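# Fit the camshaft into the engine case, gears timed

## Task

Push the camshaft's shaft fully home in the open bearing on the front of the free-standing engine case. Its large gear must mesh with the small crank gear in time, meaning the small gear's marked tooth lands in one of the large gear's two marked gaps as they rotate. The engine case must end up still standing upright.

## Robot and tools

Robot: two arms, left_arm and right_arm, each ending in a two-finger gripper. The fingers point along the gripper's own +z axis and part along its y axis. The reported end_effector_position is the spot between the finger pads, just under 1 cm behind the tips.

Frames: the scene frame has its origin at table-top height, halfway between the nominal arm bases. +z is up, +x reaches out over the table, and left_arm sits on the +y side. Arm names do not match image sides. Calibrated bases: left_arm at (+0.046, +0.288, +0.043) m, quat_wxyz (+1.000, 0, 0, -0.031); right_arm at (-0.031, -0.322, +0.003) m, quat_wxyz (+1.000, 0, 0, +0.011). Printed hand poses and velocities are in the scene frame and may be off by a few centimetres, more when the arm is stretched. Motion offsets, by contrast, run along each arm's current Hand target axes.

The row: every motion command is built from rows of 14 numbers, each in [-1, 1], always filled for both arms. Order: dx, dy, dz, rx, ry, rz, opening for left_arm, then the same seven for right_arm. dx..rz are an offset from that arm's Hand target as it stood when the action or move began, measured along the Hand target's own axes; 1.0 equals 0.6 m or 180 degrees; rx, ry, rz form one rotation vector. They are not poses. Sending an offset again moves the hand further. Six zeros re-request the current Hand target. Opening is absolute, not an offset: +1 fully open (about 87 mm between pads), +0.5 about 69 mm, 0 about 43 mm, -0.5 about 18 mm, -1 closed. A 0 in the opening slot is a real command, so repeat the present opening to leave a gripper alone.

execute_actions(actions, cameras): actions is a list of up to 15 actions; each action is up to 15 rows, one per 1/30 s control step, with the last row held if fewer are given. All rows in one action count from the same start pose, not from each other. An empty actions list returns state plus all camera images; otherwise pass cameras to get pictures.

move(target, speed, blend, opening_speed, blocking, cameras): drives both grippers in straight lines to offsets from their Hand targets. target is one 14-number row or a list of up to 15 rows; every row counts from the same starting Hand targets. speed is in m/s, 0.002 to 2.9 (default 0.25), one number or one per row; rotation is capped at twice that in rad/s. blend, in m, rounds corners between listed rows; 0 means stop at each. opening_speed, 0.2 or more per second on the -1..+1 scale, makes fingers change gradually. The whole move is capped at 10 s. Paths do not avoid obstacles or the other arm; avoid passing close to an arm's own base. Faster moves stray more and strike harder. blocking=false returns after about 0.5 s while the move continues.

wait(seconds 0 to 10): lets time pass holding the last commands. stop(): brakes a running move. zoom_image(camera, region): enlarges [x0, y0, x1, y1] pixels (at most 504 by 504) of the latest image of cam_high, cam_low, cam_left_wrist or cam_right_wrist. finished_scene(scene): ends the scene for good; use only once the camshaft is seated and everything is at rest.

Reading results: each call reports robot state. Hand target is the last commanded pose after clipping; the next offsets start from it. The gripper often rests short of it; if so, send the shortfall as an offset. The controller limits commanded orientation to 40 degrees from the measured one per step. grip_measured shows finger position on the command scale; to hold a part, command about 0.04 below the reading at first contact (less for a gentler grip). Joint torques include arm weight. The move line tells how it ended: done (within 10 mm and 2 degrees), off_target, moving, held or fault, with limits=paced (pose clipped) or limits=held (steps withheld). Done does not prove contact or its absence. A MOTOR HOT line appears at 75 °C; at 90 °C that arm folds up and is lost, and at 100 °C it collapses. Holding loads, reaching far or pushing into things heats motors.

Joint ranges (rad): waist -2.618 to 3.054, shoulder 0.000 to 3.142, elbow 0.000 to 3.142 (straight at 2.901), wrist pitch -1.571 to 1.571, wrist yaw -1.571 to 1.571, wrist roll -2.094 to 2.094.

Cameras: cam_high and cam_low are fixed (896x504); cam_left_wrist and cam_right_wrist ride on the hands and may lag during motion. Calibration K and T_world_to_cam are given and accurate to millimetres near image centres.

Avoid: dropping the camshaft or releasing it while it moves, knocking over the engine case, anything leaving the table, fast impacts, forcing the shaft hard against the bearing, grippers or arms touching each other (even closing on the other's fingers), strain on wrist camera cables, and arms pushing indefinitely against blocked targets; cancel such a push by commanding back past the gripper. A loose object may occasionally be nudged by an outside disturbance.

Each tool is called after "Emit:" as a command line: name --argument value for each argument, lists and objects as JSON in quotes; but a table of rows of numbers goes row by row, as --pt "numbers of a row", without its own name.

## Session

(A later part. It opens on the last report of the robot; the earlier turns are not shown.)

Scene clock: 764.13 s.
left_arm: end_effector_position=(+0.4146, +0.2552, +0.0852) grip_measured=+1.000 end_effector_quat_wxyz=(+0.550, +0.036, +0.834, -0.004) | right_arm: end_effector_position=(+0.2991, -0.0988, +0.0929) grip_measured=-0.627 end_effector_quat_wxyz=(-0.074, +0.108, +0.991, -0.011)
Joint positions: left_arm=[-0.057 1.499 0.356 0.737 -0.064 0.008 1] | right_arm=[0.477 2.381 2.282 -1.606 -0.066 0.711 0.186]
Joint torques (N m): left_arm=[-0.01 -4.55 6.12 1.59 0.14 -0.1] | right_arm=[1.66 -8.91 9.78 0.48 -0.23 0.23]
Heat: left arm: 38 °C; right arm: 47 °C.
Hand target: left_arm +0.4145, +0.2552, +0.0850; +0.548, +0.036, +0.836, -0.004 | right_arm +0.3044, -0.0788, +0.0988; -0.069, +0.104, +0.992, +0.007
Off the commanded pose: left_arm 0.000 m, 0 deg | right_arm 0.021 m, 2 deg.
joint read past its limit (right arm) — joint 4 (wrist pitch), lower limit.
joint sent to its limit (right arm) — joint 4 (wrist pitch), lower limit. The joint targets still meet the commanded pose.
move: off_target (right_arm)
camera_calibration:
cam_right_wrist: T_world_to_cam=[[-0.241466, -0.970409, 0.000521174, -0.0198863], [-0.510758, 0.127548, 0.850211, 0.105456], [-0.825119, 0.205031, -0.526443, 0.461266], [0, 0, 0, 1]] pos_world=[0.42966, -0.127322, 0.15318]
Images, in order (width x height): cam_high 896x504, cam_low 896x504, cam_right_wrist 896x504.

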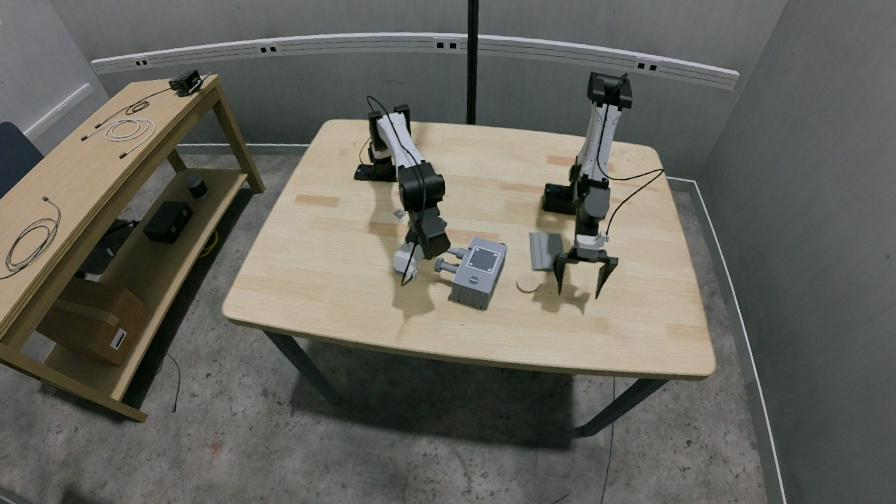

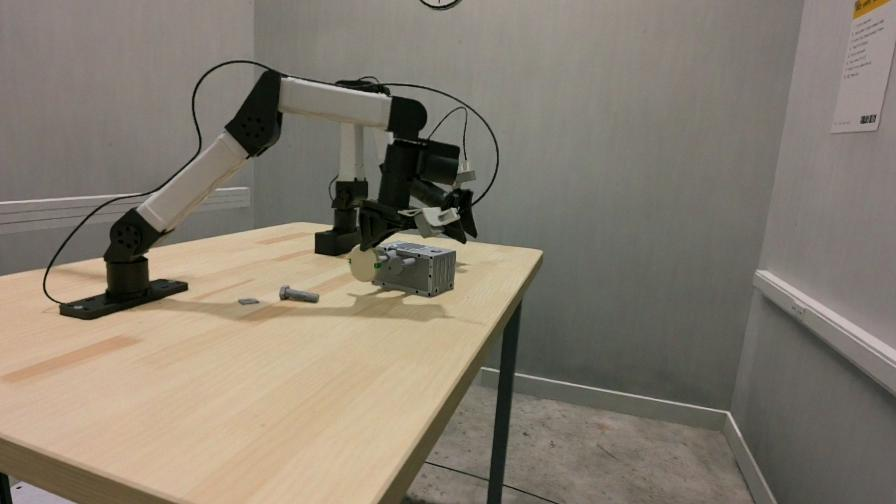

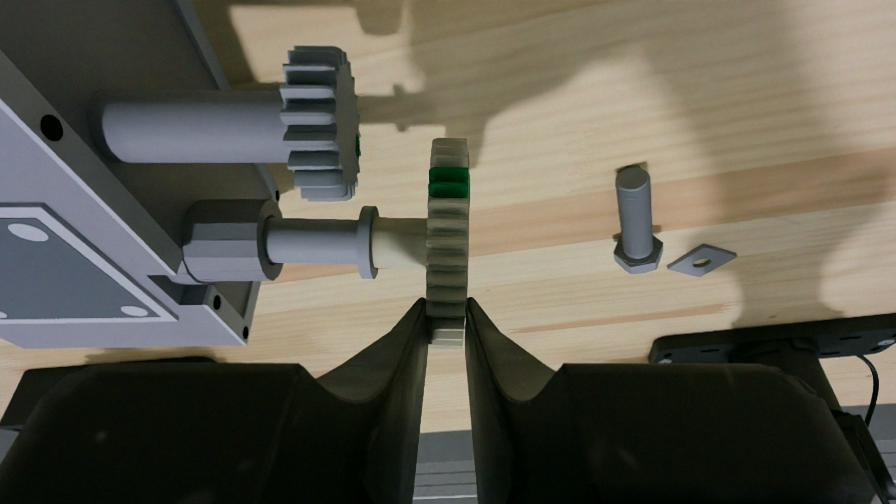

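Emit:
zoom_image --camera "cam_high" --region '[430, 230, 510, 300]'

Scaled by 6.300 from the camera's 896x504 image, which has a finer 1280x720 frame.

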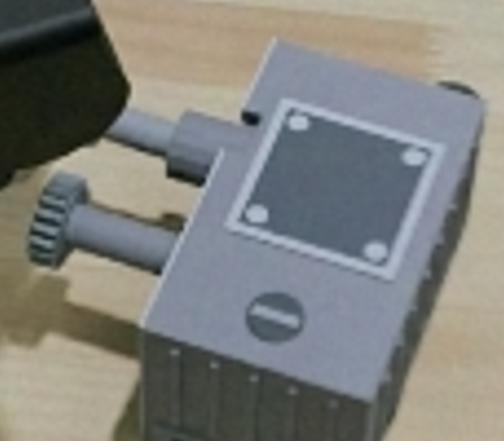

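Emit:
move --pt "0 0 0 0 0 0 1 -0.003 -0.034 -0.003 0 0 0 -0.85" --pt "0 0 0 0 0 0 1 -0.003 -0.012 -0.008 -0.008 0 0 -0.85" --speed 0.03 --cameras '["cam_high","cam_low","cam_right_wrist"]'

Emit:
zoom_image --camera "cam_right_wrist" --region '[100, 120, 400, 360]'

Emit:
zoom_image --camera "cam_low" --region '[340, 220, 440, 300]'

Scene clock: 804.03 s.
left_arm: end_effector_position=(+0.4146, +0.2552, +0.0852) grip_measured=+1.000 end_effector_quat_wxyz=(+0.550, +0.036, +0.834, -0.004) | right_arm: end_effector_position=(+0.2996, -0.0996, +0.0914) grip_measured=-0.628 end_effector_quat_wxyz=(-0.080, +0.109, +0.991, -0.003)
Joint positions: left_arm=[-0.057 1.499 0.356 0.737 -0.064 0.008 1] | right_arm=[0.467 2.381 2.272 -1.599 -0.086 0.701 0.186]
Joint torques (N m): left_arm=[0.12 -4.56 6.19 1.65 0.15 -0.09] | right_arm=[0.7 -10.39 9.07 0.38 -0.21 0.09]
Motor temperatures (°C): left_arm=[22 32 33 38 22 22 22] | right_arm=[23 45 48 26 23 24 26]
Heat: left arm: 38 °C; right arm: 48 °C.
Hand target: left_arm +0.4145, +0.2552, +0.0850; +0.548, +0.036, +0.836, -0.004 | right_arm +0.3053, -0.0863, +0.1033; -0.067, +0.105, +0.992, +0.020
Off the commanded pose: left_arm 0.000 m, 0 deg | right_arm 0.019 m, 3 deg.
joint read past its limit (right arm) — joint 4 (wrist pitch), lower limit.
joint sent to its limit (right arm) — joint 4 (wrist pitch), lower limit. The joint targets still meet the commanded pose.
move: off_target (right_arm)
camera_calibration:
cam_right_wrist: T_world_to_cam=[[-0.244627, -0.969517, -0.0139706, -0.0182165], [-0.500723, 0.113977, 0.858071, 0.102122], [-0.830321, 0.216903, -0.513342, 0.462579], [0, 0, 0, 1]] pos_world=[0.430768, -0.129636, 0.149579]
Images, in order (width x height): cam_high 896x504, cam_low 896x504, cam_right_wrist 896x504.

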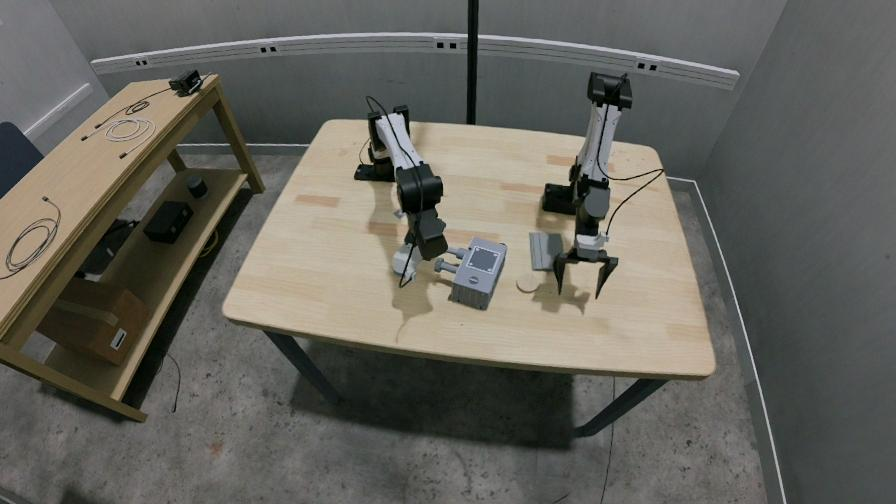

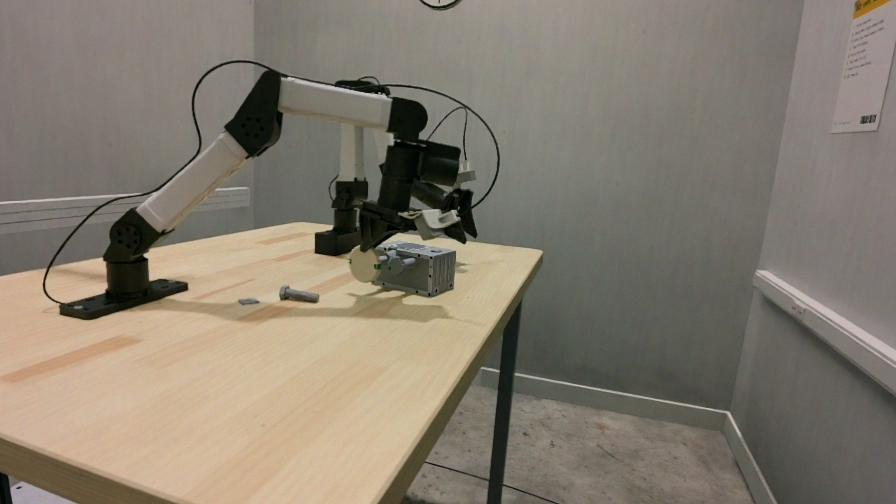

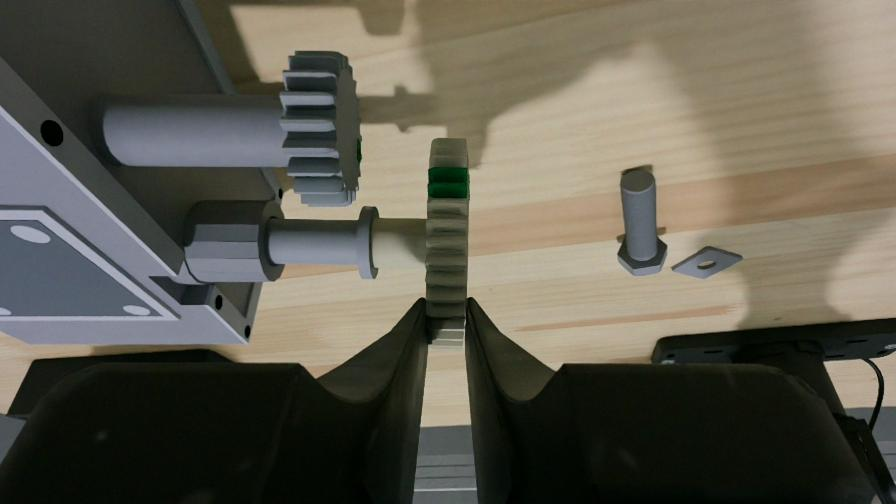

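Scaled by 1.680 from the camera's 896x504 image, which has a finer 1280x720 frame.

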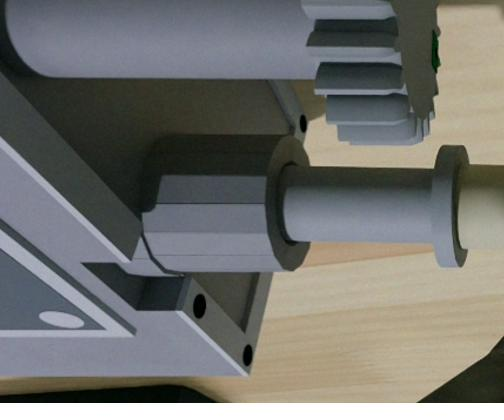

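Scaled by 5.040 from the camera's 896x504 image, which has a finer 1280x720 frame.

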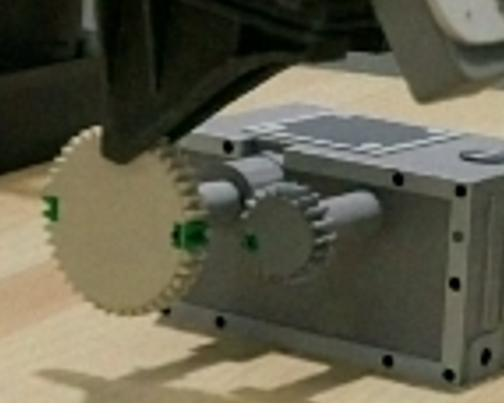

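Emit:
move --pt "0 0 0 0 0 0 1 0.012 0.012 0 0 0.02 0 -0.85" --pt "0 0 0 0 0 0 1 0 0.016 0.014 0 0 0 -0.85" --pt "0 0 0 0 0 0 1 -0.012 0.016 0 0 -0.02 0 -0.85" --pt "0 0 0 0 0 0 1 0 0.016 -0.014 0 0 0 -0.85" --pt "0 0 0 0 0 0 1 0 0.016 0 0 0 0 -0.85" --speed 0.03 --blend 0.003 --cameras '["cam_high","cam_low","cam_right_wrist"]'

Emit:
zoom_image --camera "cam_right_wrist" --region '[100, 120, 400, 360]'

Scene clock: 837.73 s.
left_arm: end_effector_position=(+0.4146, +0.2552, +0.0852) grip_measured=+1.000 end_effector_quat_wxyz=(+0.550, +0.036, +0.834, -0.004) | right_arm: end_effector_position=(+0.3014, -0.0948, +0.0915) grip_measured=-0.628 end_effector_quat_wxyz=(-0.073, +0.105, +0.992, -0.009)
Joint positions: left_arm=[-0.057 1.499 0.356 0.737 -0.064 0.008 1] | right_arm=[0.482 2.399 2.309 -1.61 -0.069 0.709 0.186]
Joint torques (N m): left_arm=[0.17 -4.56 6.11 1.64 0.13 -0.08] | right_arm=[0.72 -10.55 8.8 0.53 -0.4 0.19]
Heat: left arm: 39 °C; right arm: 47 °C.
Hand target: left_arm +0.4145, +0.2552, +0.0850; +0.548, +0.036, +0.836, -0.004 | right_arm +0.3073, -0.0769, +0.1035; -0.067, +0.105, +0.992, +0.019
Off the commanded pose: left_arm 0.000 m, 0 deg | right_arm 0.022 m, 3 deg.
joint read past its limit (right arm) — joint 4 (wrist pitch), lower limit.
joint sent to its limit (right arm) — joint 4 (wrist pitch), lower limit. The joint targets still meet the commanded pose.
move: off_target (right_arm)
camera_calibration:
cam_right_wrist: T_world_to_cam=[[-0.235163, -0.971943, -0.00510194, -0.0170293], [-0.514188, 0.119951, 0.849248, 0.107863], [-0.824808, 0.202335, -0.527969, 0.461323], [0, 0, 0, 1]] pos_world=[0.43196, -0.122832, 0.151875]
Images, in order (width x height): cam_high 896x504, cam_low 896x504, cam_right_wrist 896x504.

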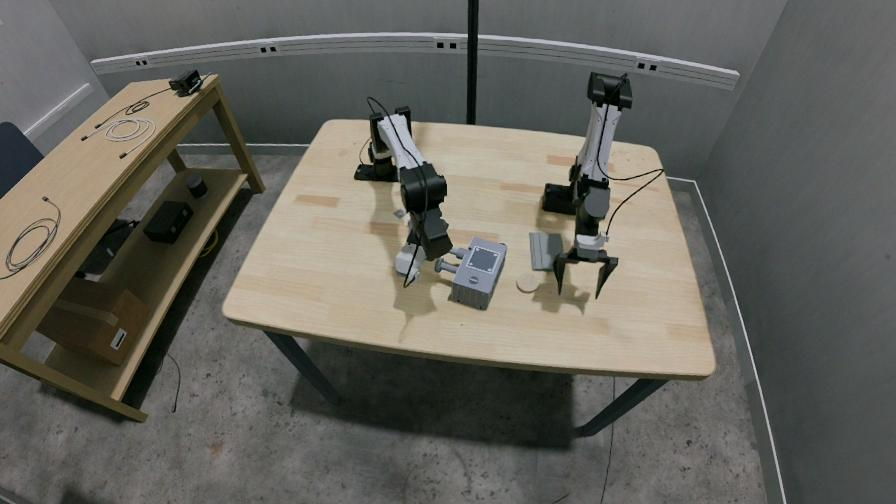

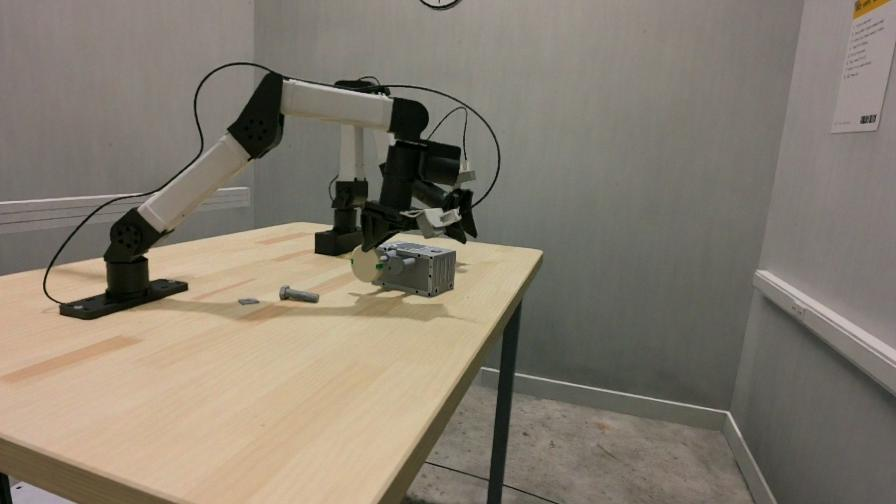

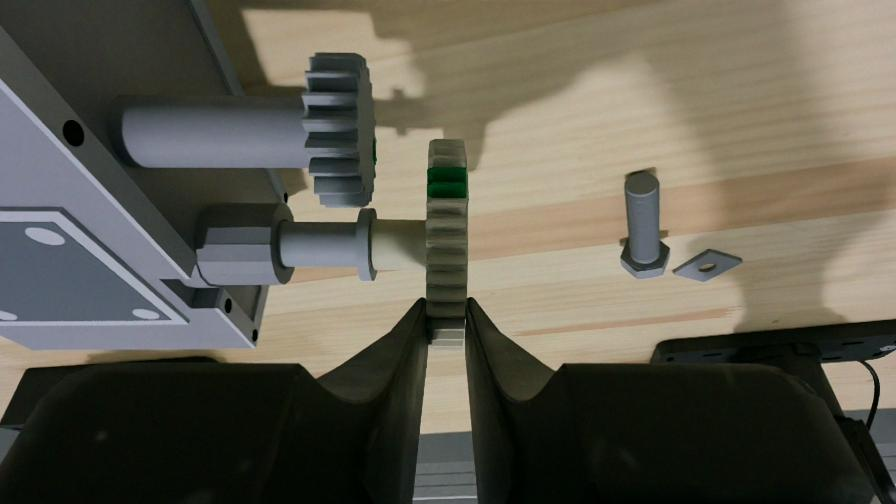

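Scaled by 1.680 from the camera's 896x504 image, which has a finer 1280x720 frame.

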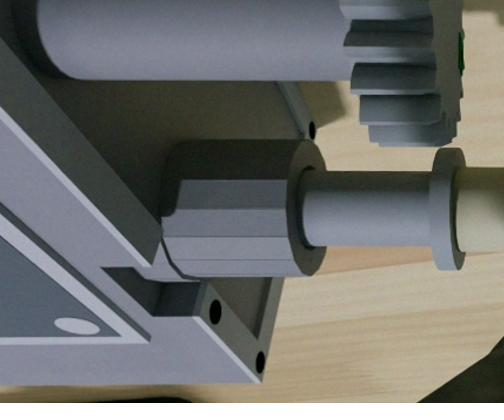

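Emit:
move --pt "0 0 0 0 0 0 1 0.012 0.008 0 0 0.02 0 -0.85" --pt "0 0 0 0 0 0 1 0 0.01 0.014 0 0 0 -0.85" --pt "0 0 0 0 0 0 1 -0.012 0.012 0 0 -0.02 0 -0.85" --pt "0 0 0 0 0 0 1 0 0.013 -0.014 0 0 0 -0.85" --pt "0 0 0 0 0 0 1 0 0.013 0 0 0 0 -0.85" --speed 0.03 --blend 0.003 --cameras '["cam_high","cam_low","cam_right_wrist"]'

Emit:
zoom_image --camera "cam_right_wrist" --region '[150, 40, 490, 360]'

Scene clock: 855.37 s.
left_arm: end_effector_position=(+0.4146, +0.2552, +0.0852) grip_measured=+1.000 end_effector_quat_wxyz=(+0.550, +0.036, +0.834, -0.004) | right_arm: end_effector_position=(+0.3044, -0.0943, +0.0915) grip_measured=-0.628 end_effector_quat_wxyz=(-0.063, +0.101, +0.993, -0.014)
Joint positions: left_arm=[-0.057 1.499 0.356 0.737 -0.064 0.008 1] | right_arm=[0.488 2.405 2.326 -1.61 -0.05 0.708 0.186]
Joint torques (N m): left_arm=[0.06 -4.66 6.19 1.69 0.09 -0.11] | right_arm=[1.21 -10.04 9.77 0.55 -0.6 0.35]
Heat: left arm: 39 °C; right arm: 49 °C.
Hand target: left_arm +0.4145, +0.2552, +0.0850; +0.548, +0.036, +0.836, -0.004 | right_arm +0.3089, -0.0693, +0.1037; -0.068, +0.105, +0.992, +0.019
Off the commanded pose: left_arm 0.000 m, 0 deg | right_arm 0.028 m, 4 deg.
joint read past its limit (right arm) — joint 4 (wrist pitch), lower limit.
joint sent to its limit (right arm) — joint 4 (wrist pitch), lower limit. The joint targets are off in orientation, not in position.
move: off_target (right_arm)
camera_calibration:
cam_right_wrist: T_world_to_cam=[[-0.226193, -0.974081, 0.0015525, -0.0193684], [-0.530491, 0.124522, 0.838495, 0.115651], [-0.816955, 0.188838, -0.544908, 0.461566], [0, 0, 0, 1]] pos_world=[0.43405, -0.120429, 0.154568]
Images, in order (width x height): cam_high 896x504, cam_low 896x504, cam_right_wrist 896x504.

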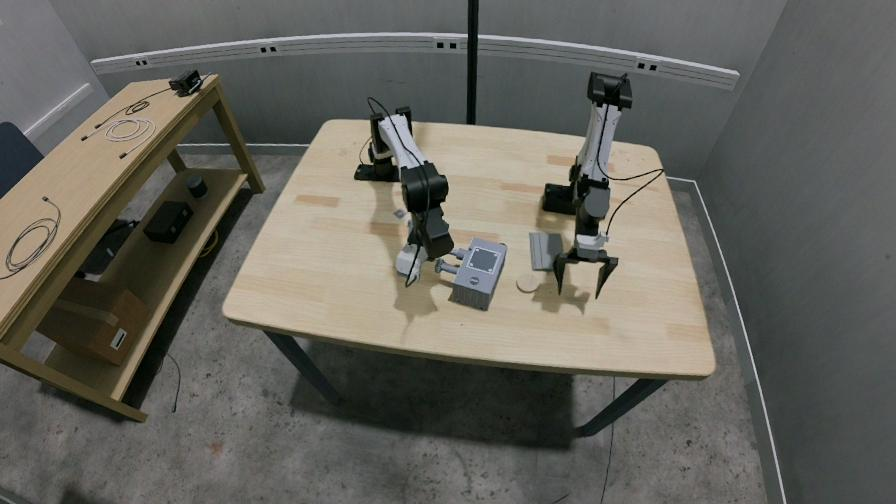

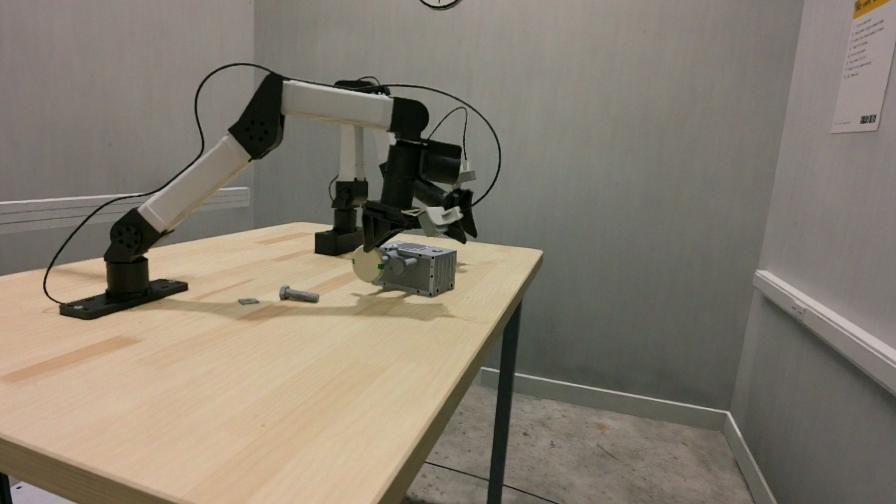

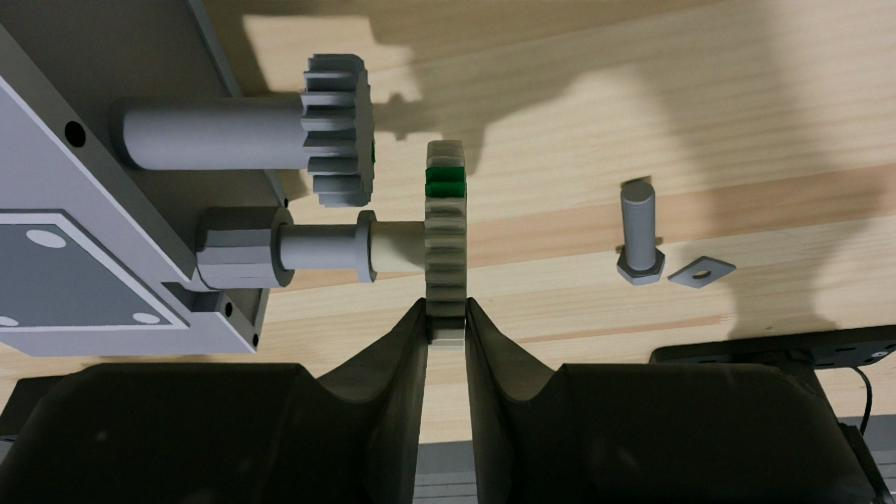

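Scaled by 1.482 from the camera's 896x504 image, which has a finer 1280x720 frame.

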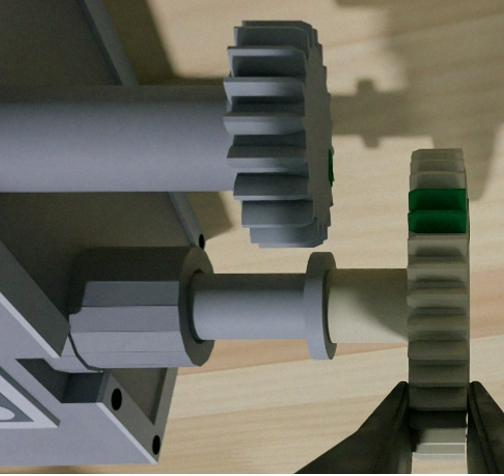

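Emit:
move --pt "0 0 0 0 0 0 1 0 -0.0375 0.008 0 0 0 -0.85" --pt "0 0 0 0 0 0 1 0 -0.0375 0.008 0 0 0 -0.3" --speed 0.05 --opening_speed 0.5 --cameras '["cam_high","cam_low","cam_right_wrist"]'

Emit:
zoom_image --camera "cam_right_wrist" --region '[150, 40, 490, 360]'

Emit:
zoom_image --camera "cam_low" --region '[340, 220, 440, 300]'

Scene clock: 908.07 s.
left_arm: end_effector_position=(+0.4146, +0.2552, +0.0852) grip_measured=+1.000 end_effector_quat_wxyz=(+0.550, +0.036, +0.834, -0.004) | right_arm: end_effector_position=(+0.3016, -0.0938, +0.0871) grip_measured=-0.300 end_effector_quat_wxyz=(-0.081, +0.108, +0.991, +0.002)
Joint positions: left_arm=[-0.057 1.499 0.356 0.737 -0.064 0.008 1] | right_arm=[0.473 2.399 2.286 -1.589 -0.095 0.705 0.35]
Joint torques (N m): left_arm=[-0.01 -4.53 6.19 1.64 0.13 -0.08] | right_arm=[-0.32 -11.73 5.87 0.33 -0.09 -0.05]
Motor temperatures (°C): left_arm=[22 32 33 39 22 22 22] | right_arm=[23 53 49 26 23 24 26]
Heat: left arm: 39 °C; right arm: 53 °C.
Hand target: left_arm +0.4145, +0.2552, +0.0850; +0.548, +0.036, +0.836, -0.004 | right_arm +0.3037, -0.0911, +0.0985; -0.067, +0.105, +0.992, +0.019
Off the commanded pose: left_arm 0.000 m, 0 deg | right_arm 0.012 m, 3 deg.
joint read past its limit (right arm) — joint 4 (wrist pitch), lower limit.
move: off_target (right_arm)
camera_calibration:
cam_right_wrist: T_world_to_cam=[[-0.24311, -0.969716, -0.0234369, -0.0117996], [-0.501363, 0.104935, 0.85885, 0.105355], [-0.830381, 0.220545, -0.511691, 0.460892], [0, 0, 0, 1]] pos_world=[0.432668, -0.124145, 0.145073]
Images, in order (width x height): cam_high 896x504, cam_low 896x504, cam_right_wrist 896x504.

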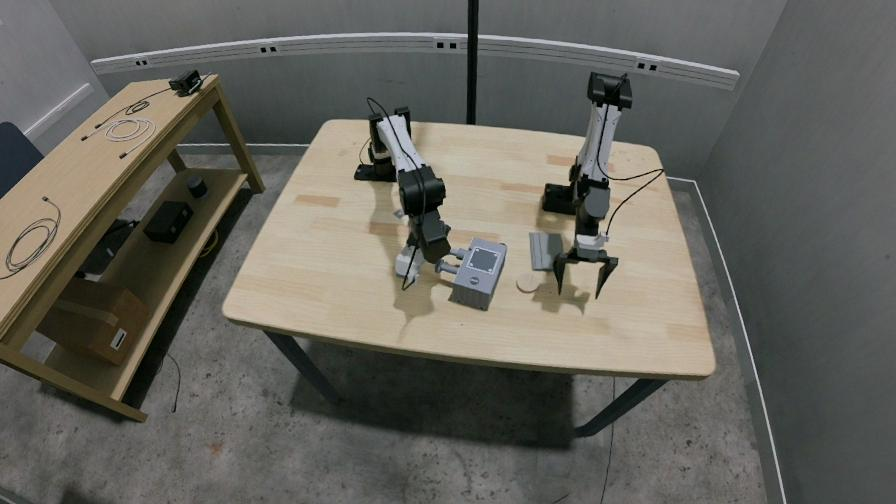

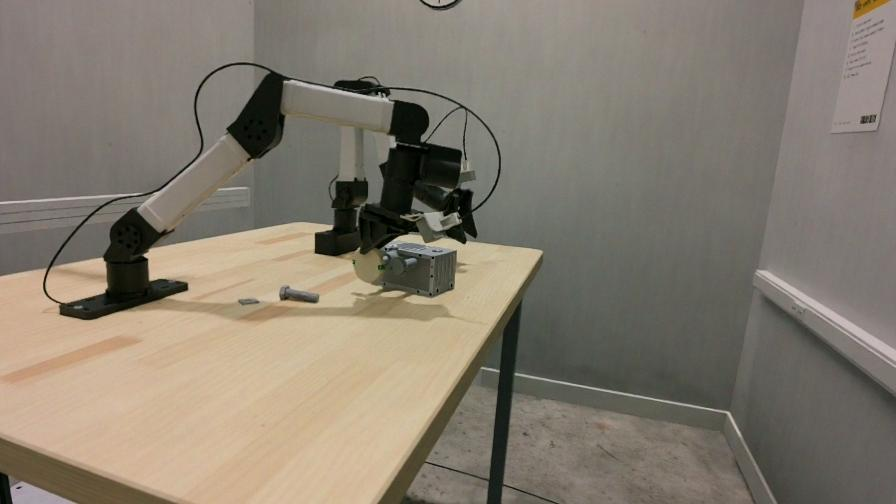

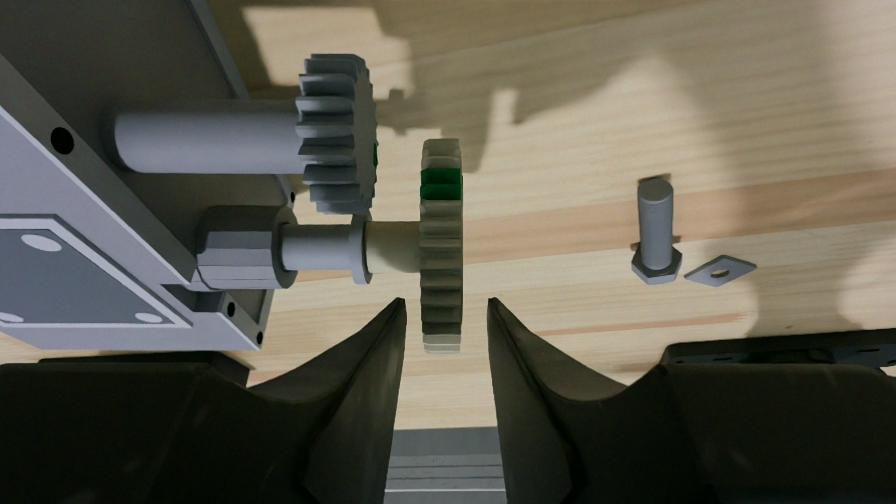

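Scaled by 1.482 from the camera's 896x504 image, which has a finer 1280x720 frame.

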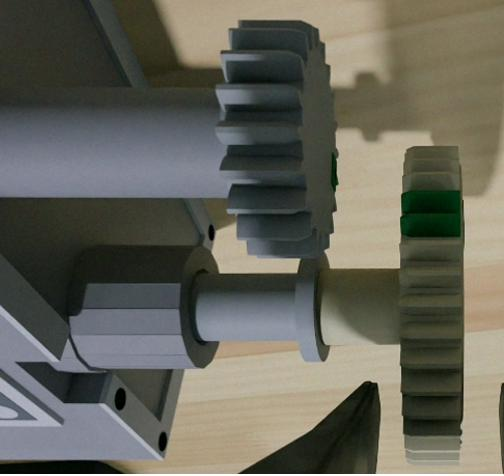

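Scaled by 5.040 from the camera's 896x504 image, which has a finer 1280x720 frame.

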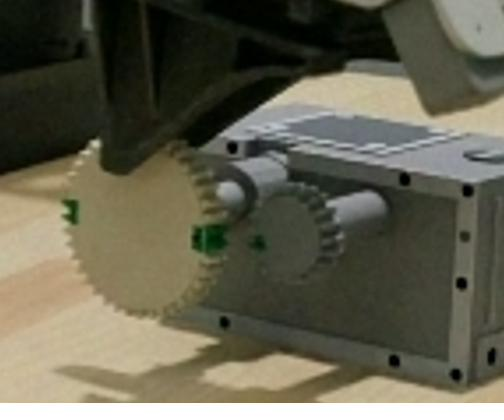

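Emit:
move --target '[0,0,0,0,0,0,1,0.002,0,-0.005,0,-0.128,0,-0.3]' --speed 0.1 --cameras '["cam_high","cam_low","cam_right_wrist"]'

Emit:
zoom_image --camera "cam_low" --region '[340, 200, 460, 300]'

Scene clock: 923.63 s.
left_arm: end_effector_position=(+0.4146, +0.2552, +0.0852) grip_measured=+1.000 end_effector_quat_wxyz=(+0.550, +0.036, +0.834, -0.004) | right_arm: end_effector_position=(+0.2971, -0.0943, +0.0876) grip_measured=-0.300 end_effector_quat_wxyz=(+0.103, +0.103, +0.989, -0.016)
Joint positions: left_arm=[-0.057 1.499 0.356 0.737 -0.064 0.008 1] | right_arm=[0.582 2.048 1.77 -1.155 0.158 0.799 0.35]
Joint torques (N m): left_arm=[0.09 -4.63 6.17 1.67 0.12 -0.12] | right_arm=[0.27 -10.8 6.41 1.07 0.36 0.12]
Heat: left arm: 39 °C; right arm: 53 °C.
Hand target: left_arm +0.4145, +0.2552, +0.0850; +0.548, +0.036, +0.836, -0.004 | right_arm +0.3028, -0.0910, +0.1016; +0.132, +0.107, +0.985, -0.002
Off the commanded pose: left_arm 0.000 m, 0 deg | right_arm 0.016 m, 4 deg.
move: off_target (right_arm)
camera_calibration:
cam_right_wrist: T_world_to_cam=[[-0.220592, -0.974724, -0.0353903, -0.0195616], [-0.773209, 0.152639, 0.615507, 0.209368], [-0.594547, 0.16314, -0.787337, 0.406251], [0, 0, 0, 1]] pos_world=[0.399105, -0.1173, 0.190296]
Images, in order (width x height): cam_high 896x504, cam_low 896x504, cam_right_wrist 896x504.

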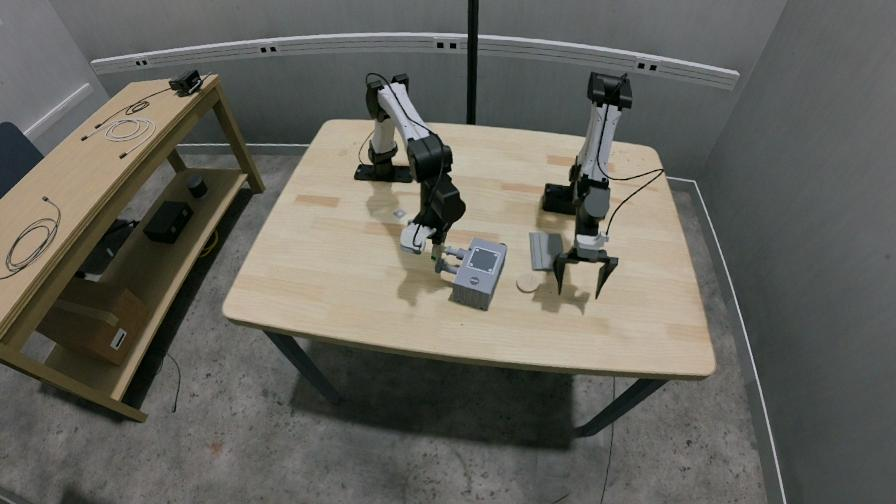

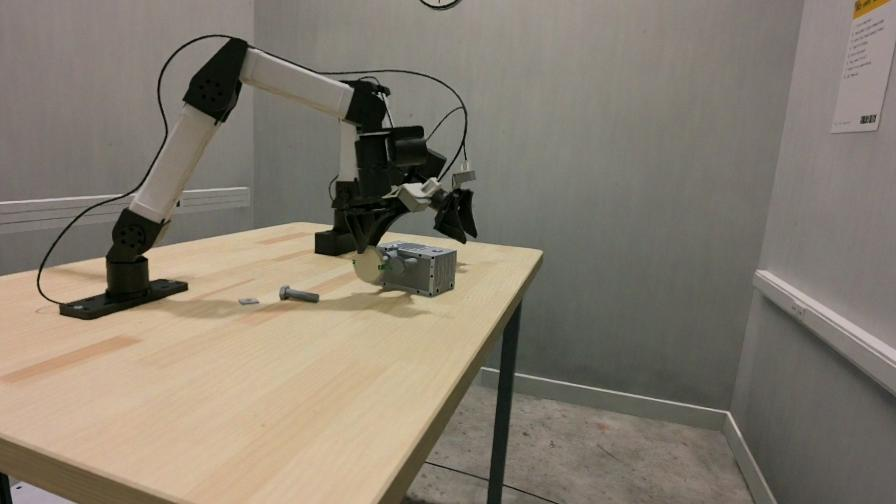

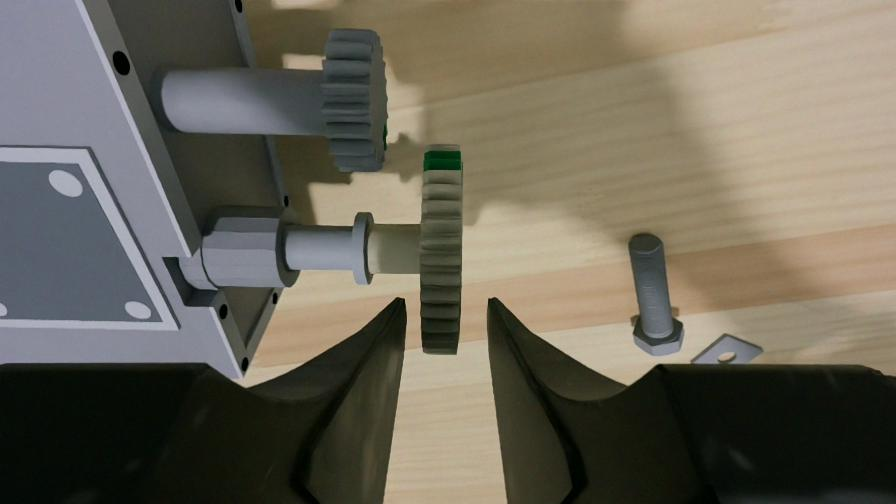

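Scaled by 4.200 from the camera's 896x504 image, which has a finer 1280x720 frame.

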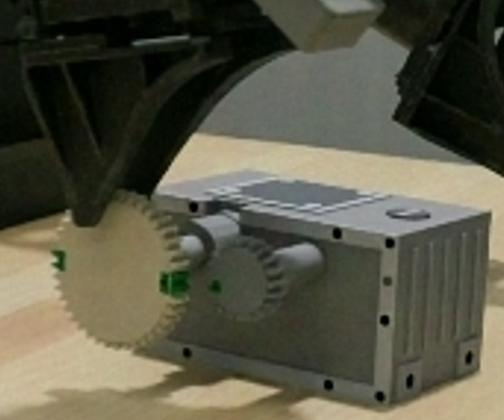

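Emit:
move --target '[0,0,0,0,0,0,1,0,0,0,0,0,0,-0.85]' --opening_speed 0.6 --cameras '["cam_low","cam_right_wrist"]'

Scene clock: 931.13 s.
left_arm: end_effector_position=(+0.4146, +0.2552, +0.0852) grip_measured=+1.000 end_effector_quat_wxyz=(+0.550, +0.036, +0.834, -0.004) | right_arm: end_effector_position=(+0.2985, -0.0937, +0.0876) grip_measured=-0.628 end_effector_quat_wxyz=(+0.106, +0.105, +0.989, -0.015)
Joint positions: left_arm=[-0.057 1.499 0.356 0.737 -0.064 0.008 1] | right_arm=[0.582 2.048 1.77 -1.149 0.16 0.803 0.186]
Joint torques (N m): left_arm=[0.18 -4.49 6.27 1.64 0.12 -0.1] | right_arm=[0.28 -10.8 6.38 1.03 0.35 0.08]
Heat: left arm: 39 °C; right arm: 53 °C.
Hand target: left_arm +0.4145, +0.2552, +0.0850; +0.548, +0.036, +0.836, -0.004 | right_arm +0.3028, -0.0910, +0.1016; +0.132, +0.107, +0.985, -0.002
Off the commanded pose: left_arm 0.000 m, 0 deg | right_arm 0.015 m, 3 deg.
move: off_target (right_arm)
camera_calibration:
cam_right_wrist: T_world_to_cam=[[-0.22432, -0.973753, -0.0385349, -0.0171797], [-0.776181, 0.154616, 0.611259, 0.21177], [-0.589257, 0.167028, -0.790492, 0.406073], [0, 0, 0, 1]] pos_world=[0.3998, -0.117297, 0.190889]
Images, in order (width x height): cam_low 896x504, cam_right_wrist 896x504.

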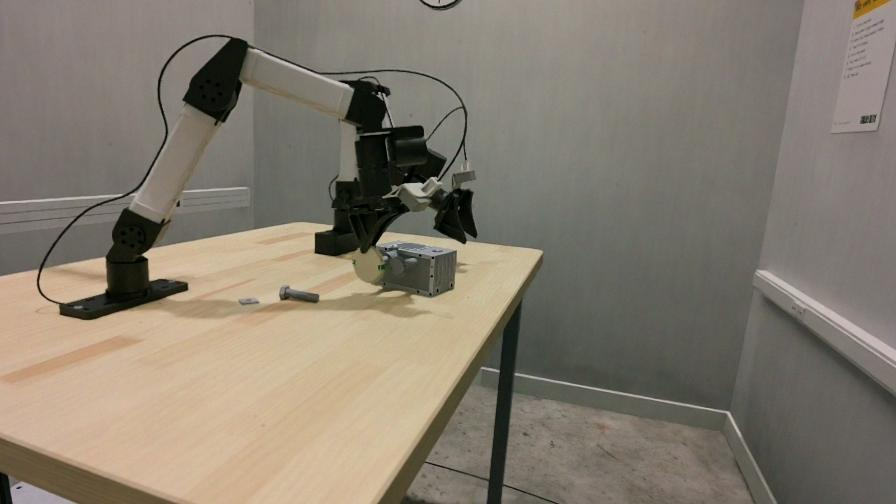

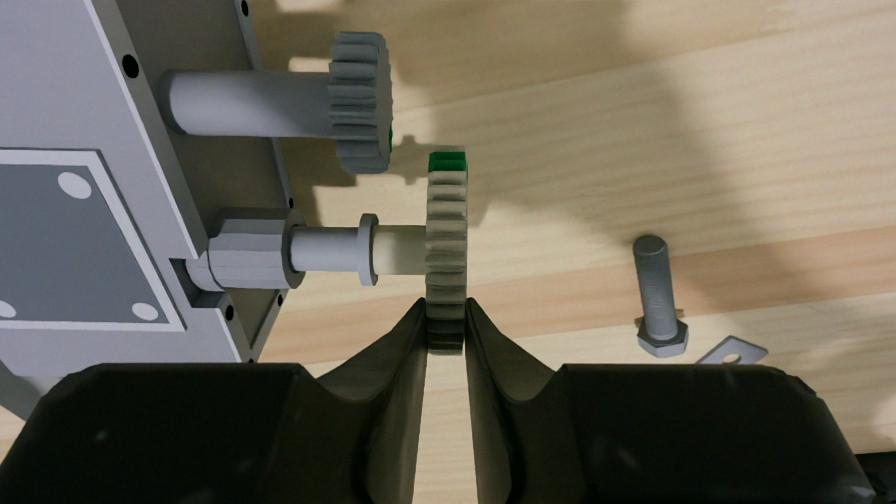

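Emit:
move --target '[0,0,0,0,0,0,1,-0.0072,0,0.002,0,0.064,0,-0.85]' --speed 0.05 --cameras '["cam_low","cam_right_wrist"]'

Emit:
zoom_image --camera "cam_low" --region '[340, 230, 440, 300]'

Emit:
zoom_image --camera "cam_right_wrist" --region '[150, 20, 490, 360]'

Scene clock: 943.90 s.
left_arm: end_effector_position=(+0.4146, +0.2552, +0.0852) grip_measured=+1.000 end_effector_quat_wxyz=(+0.550, +0.036, +0.834, -0.004) | right_arm: end_effector_position=(+0.3022, -0.0962, +0.0898) grip_measured=-0.628 end_effector_quat_wxyz=(+0.028, +0.107, +0.994, -0.010)
Joint positions: left_arm=[-0.057 1.499 0.356 0.737 -0.064 0.008 1] | right_arm=[0.525 2.184 1.98 -1.335 0.049 0.761 0.186]
Joint torques (N m): left_arm=[0.14 -4.62 6.08 1.61 0.13 -0.11] | right_arm=[-0.76 -8.69 10.47 0.4 -0.12 -0.08]
Heat: left arm: 39 °C; right arm: 53 °C.
Hand target: left_arm +0.4145, +0.2552, +0.0850; +0.548, +0.036, +0.836, -0.004 | right_arm +0.3072, -0.0919, +0.1016; +0.033, +0.107, +0.994, +0.009
Off the commanded pose: left_arm 0.000 m, 0 deg | right_arm 0.013 m, 2 deg.
move: off_target (right_arm)
camera_calibration:
cam_right_wrist: T_world_to_cam=[[-0.234144, -0.971772, -0.0288941, -0.0164002], [-0.671539, 0.14017, 0.72759, 0.170208], [-0.703002, 0.189764, -0.685403, 0.437464], [0, 0, 0, 1]] pos_world=[0.417999, -0.12281, 0.175524]
Images, in order (width x height): cam_low 896x504, cam_right_wrist 896x504.

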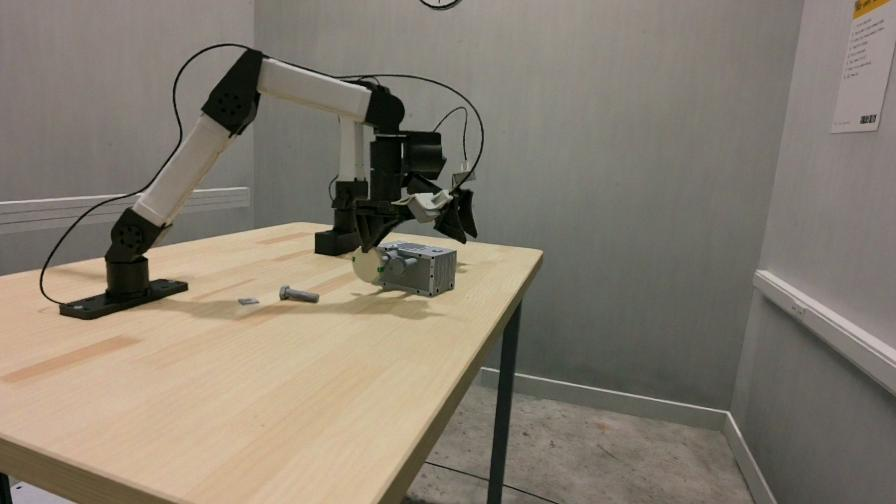

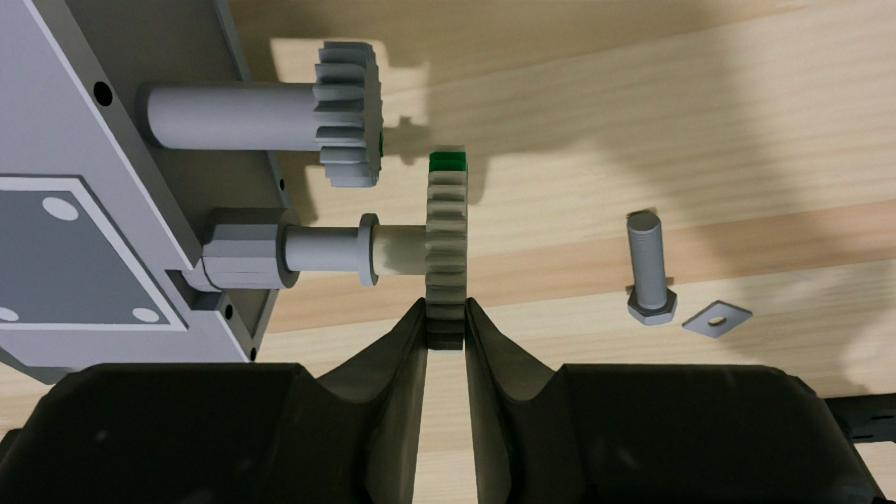

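Scaled by 5.040 from the camera's 896x504 image, which has a finer 1280x720 frame.

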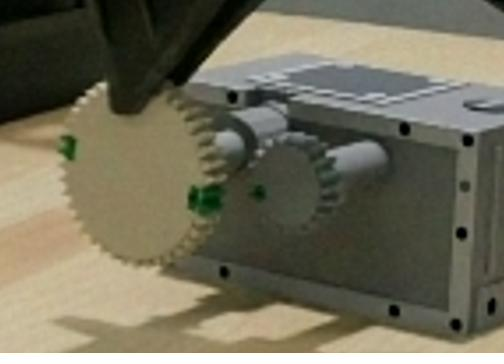

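Scaled by 1.482 from the camera's 896x504 image, which has a finer 1280x720 frame.

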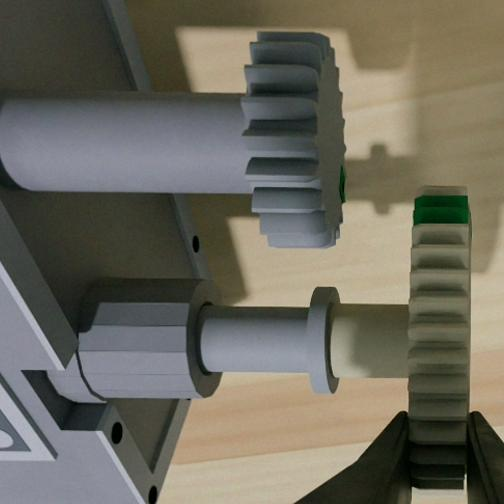

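Emit:
move --pt "0 0 0 0 0 0 1 -0.0024 0.005 0 -0.012 0.0195 0 -0.85" --pt "0 0 0 0 0 0 1 0.008 0.01 0 -0.012 0.0195 0 -0.85" --pt "0 0 0 0 0 0 1 -0.0024 0.014 0.010 -0.012 0.0195 0 -0.85" --pt "0 0 0 0 0 0 1 -0.012 0.018 0 -0.012 0.0195 0 -0.85" --pt "0 0 0 0 0 0 1 -0.0024 0.02 -0.010 -0.012 0.0195 0 -0.85" --pt "0 0 0 0 0 0 1 -0.0024 0.02 0 -0.012 0.0195 0 -0.85" --speed 0.03 --blend 0.003 --cameras '["cam_low","cam_right_wrist"]'

Emit:
zoom_image --camera "cam_low" --region '[340, 230, 440, 300]'

Emit:
zoom_image --camera "cam_right_wrist" --region '[150, 20, 490, 360]'

Scene clock: 961.70 s.
left_arm: end_effector_position=(+0.4146, +0.2552, +0.0852) grip_measured=+1.000 end_effector_quat_wxyz=(+0.550, +0.036, +0.834, -0.004) | right_arm: end_effector_position=(+0.3051, -0.0928, +0.0899) grip_measured=-0.628 end_effector_quat_wxyz=(-0.014, +0.106, +0.994, +0.002)
Joint positions: left_arm=[-0.057 1.499 0.356 0.737 -0.064 0.008 1] | right_arm=[0.501 2.271 2.11 -1.43 -0.019 0.734 0.186]
Joint torques (N m): left_arm=[0.2 -4.68 6.01 1.68 0.15 -0.09] | right_arm=[0.31 -10.18 8.68 0.68 -0.18 0.11]
Heat: left arm: 39 °C; right arm: 50 °C.
Hand target: left_arm +0.4145, +0.2552, +0.0850; +0.548, +0.036, +0.836, -0.004 | right_arm +0.3112, -0.0805, +0.1019; +0.004, +0.106, +0.994, +0.031
Off the commanded pose: left_arm 0.000 m, 0 deg | right_arm 0.018 m, 4 deg.
move: off_target (right_arm)
camera_calibration:
cam_right_wrist: T_world_to_cam=[[-0.233533, -0.971481, -0.0410616, -0.0114626], [-0.611516, 0.113907, 0.78299, 0.145912], [-0.755983, 0.207964, -0.620678, 0.45095], [0, 0, 0, 1]] pos_world=[0.427461, -0.121537, 0.165177]
Images, in order (width x height): cam_low 896x504, cam_right_wrist 896x504.

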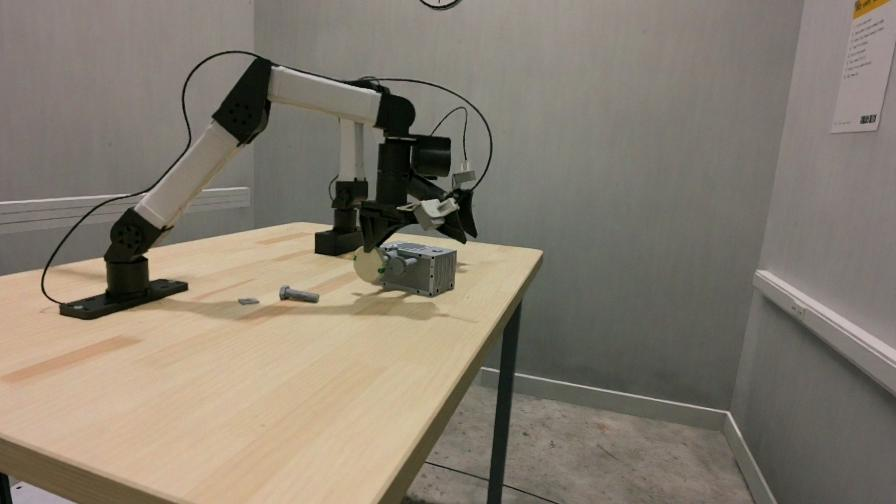

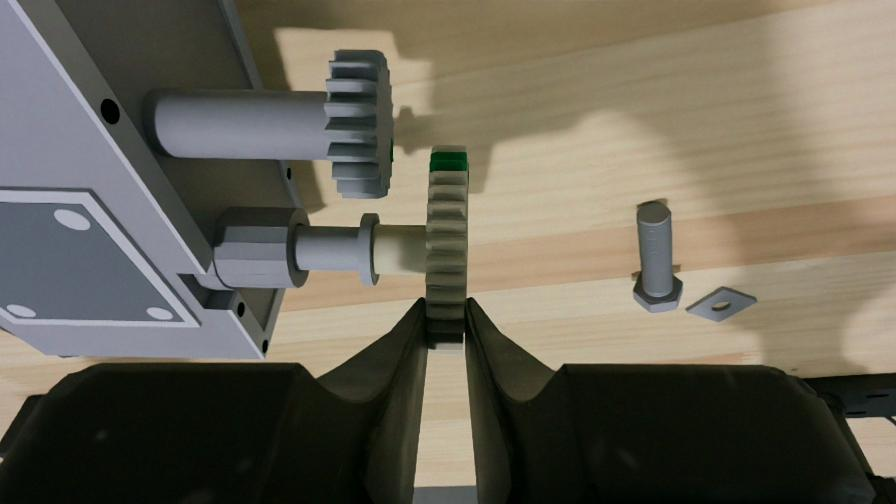

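Scaled by 5.040 from the camera's 896x504 image, which has a finer 1280x720 frame.

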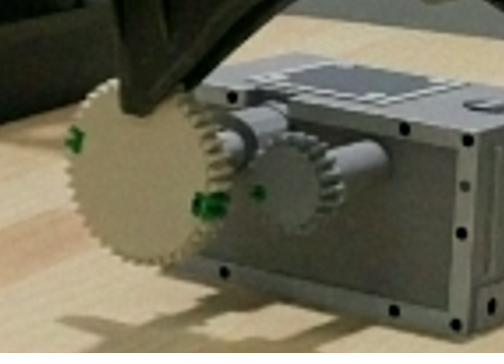

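Scaled by 1.482 from the camera's 896x504 image, which has a finer 1280x720 frame.

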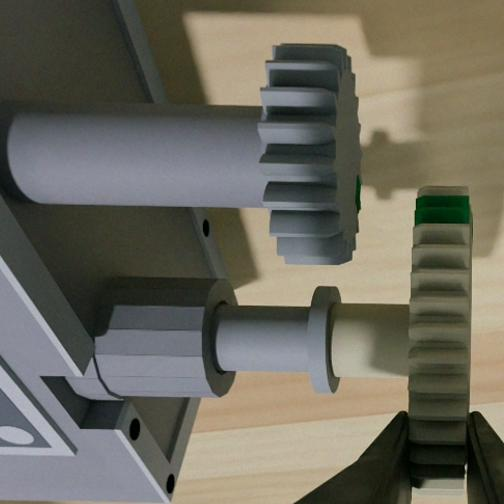

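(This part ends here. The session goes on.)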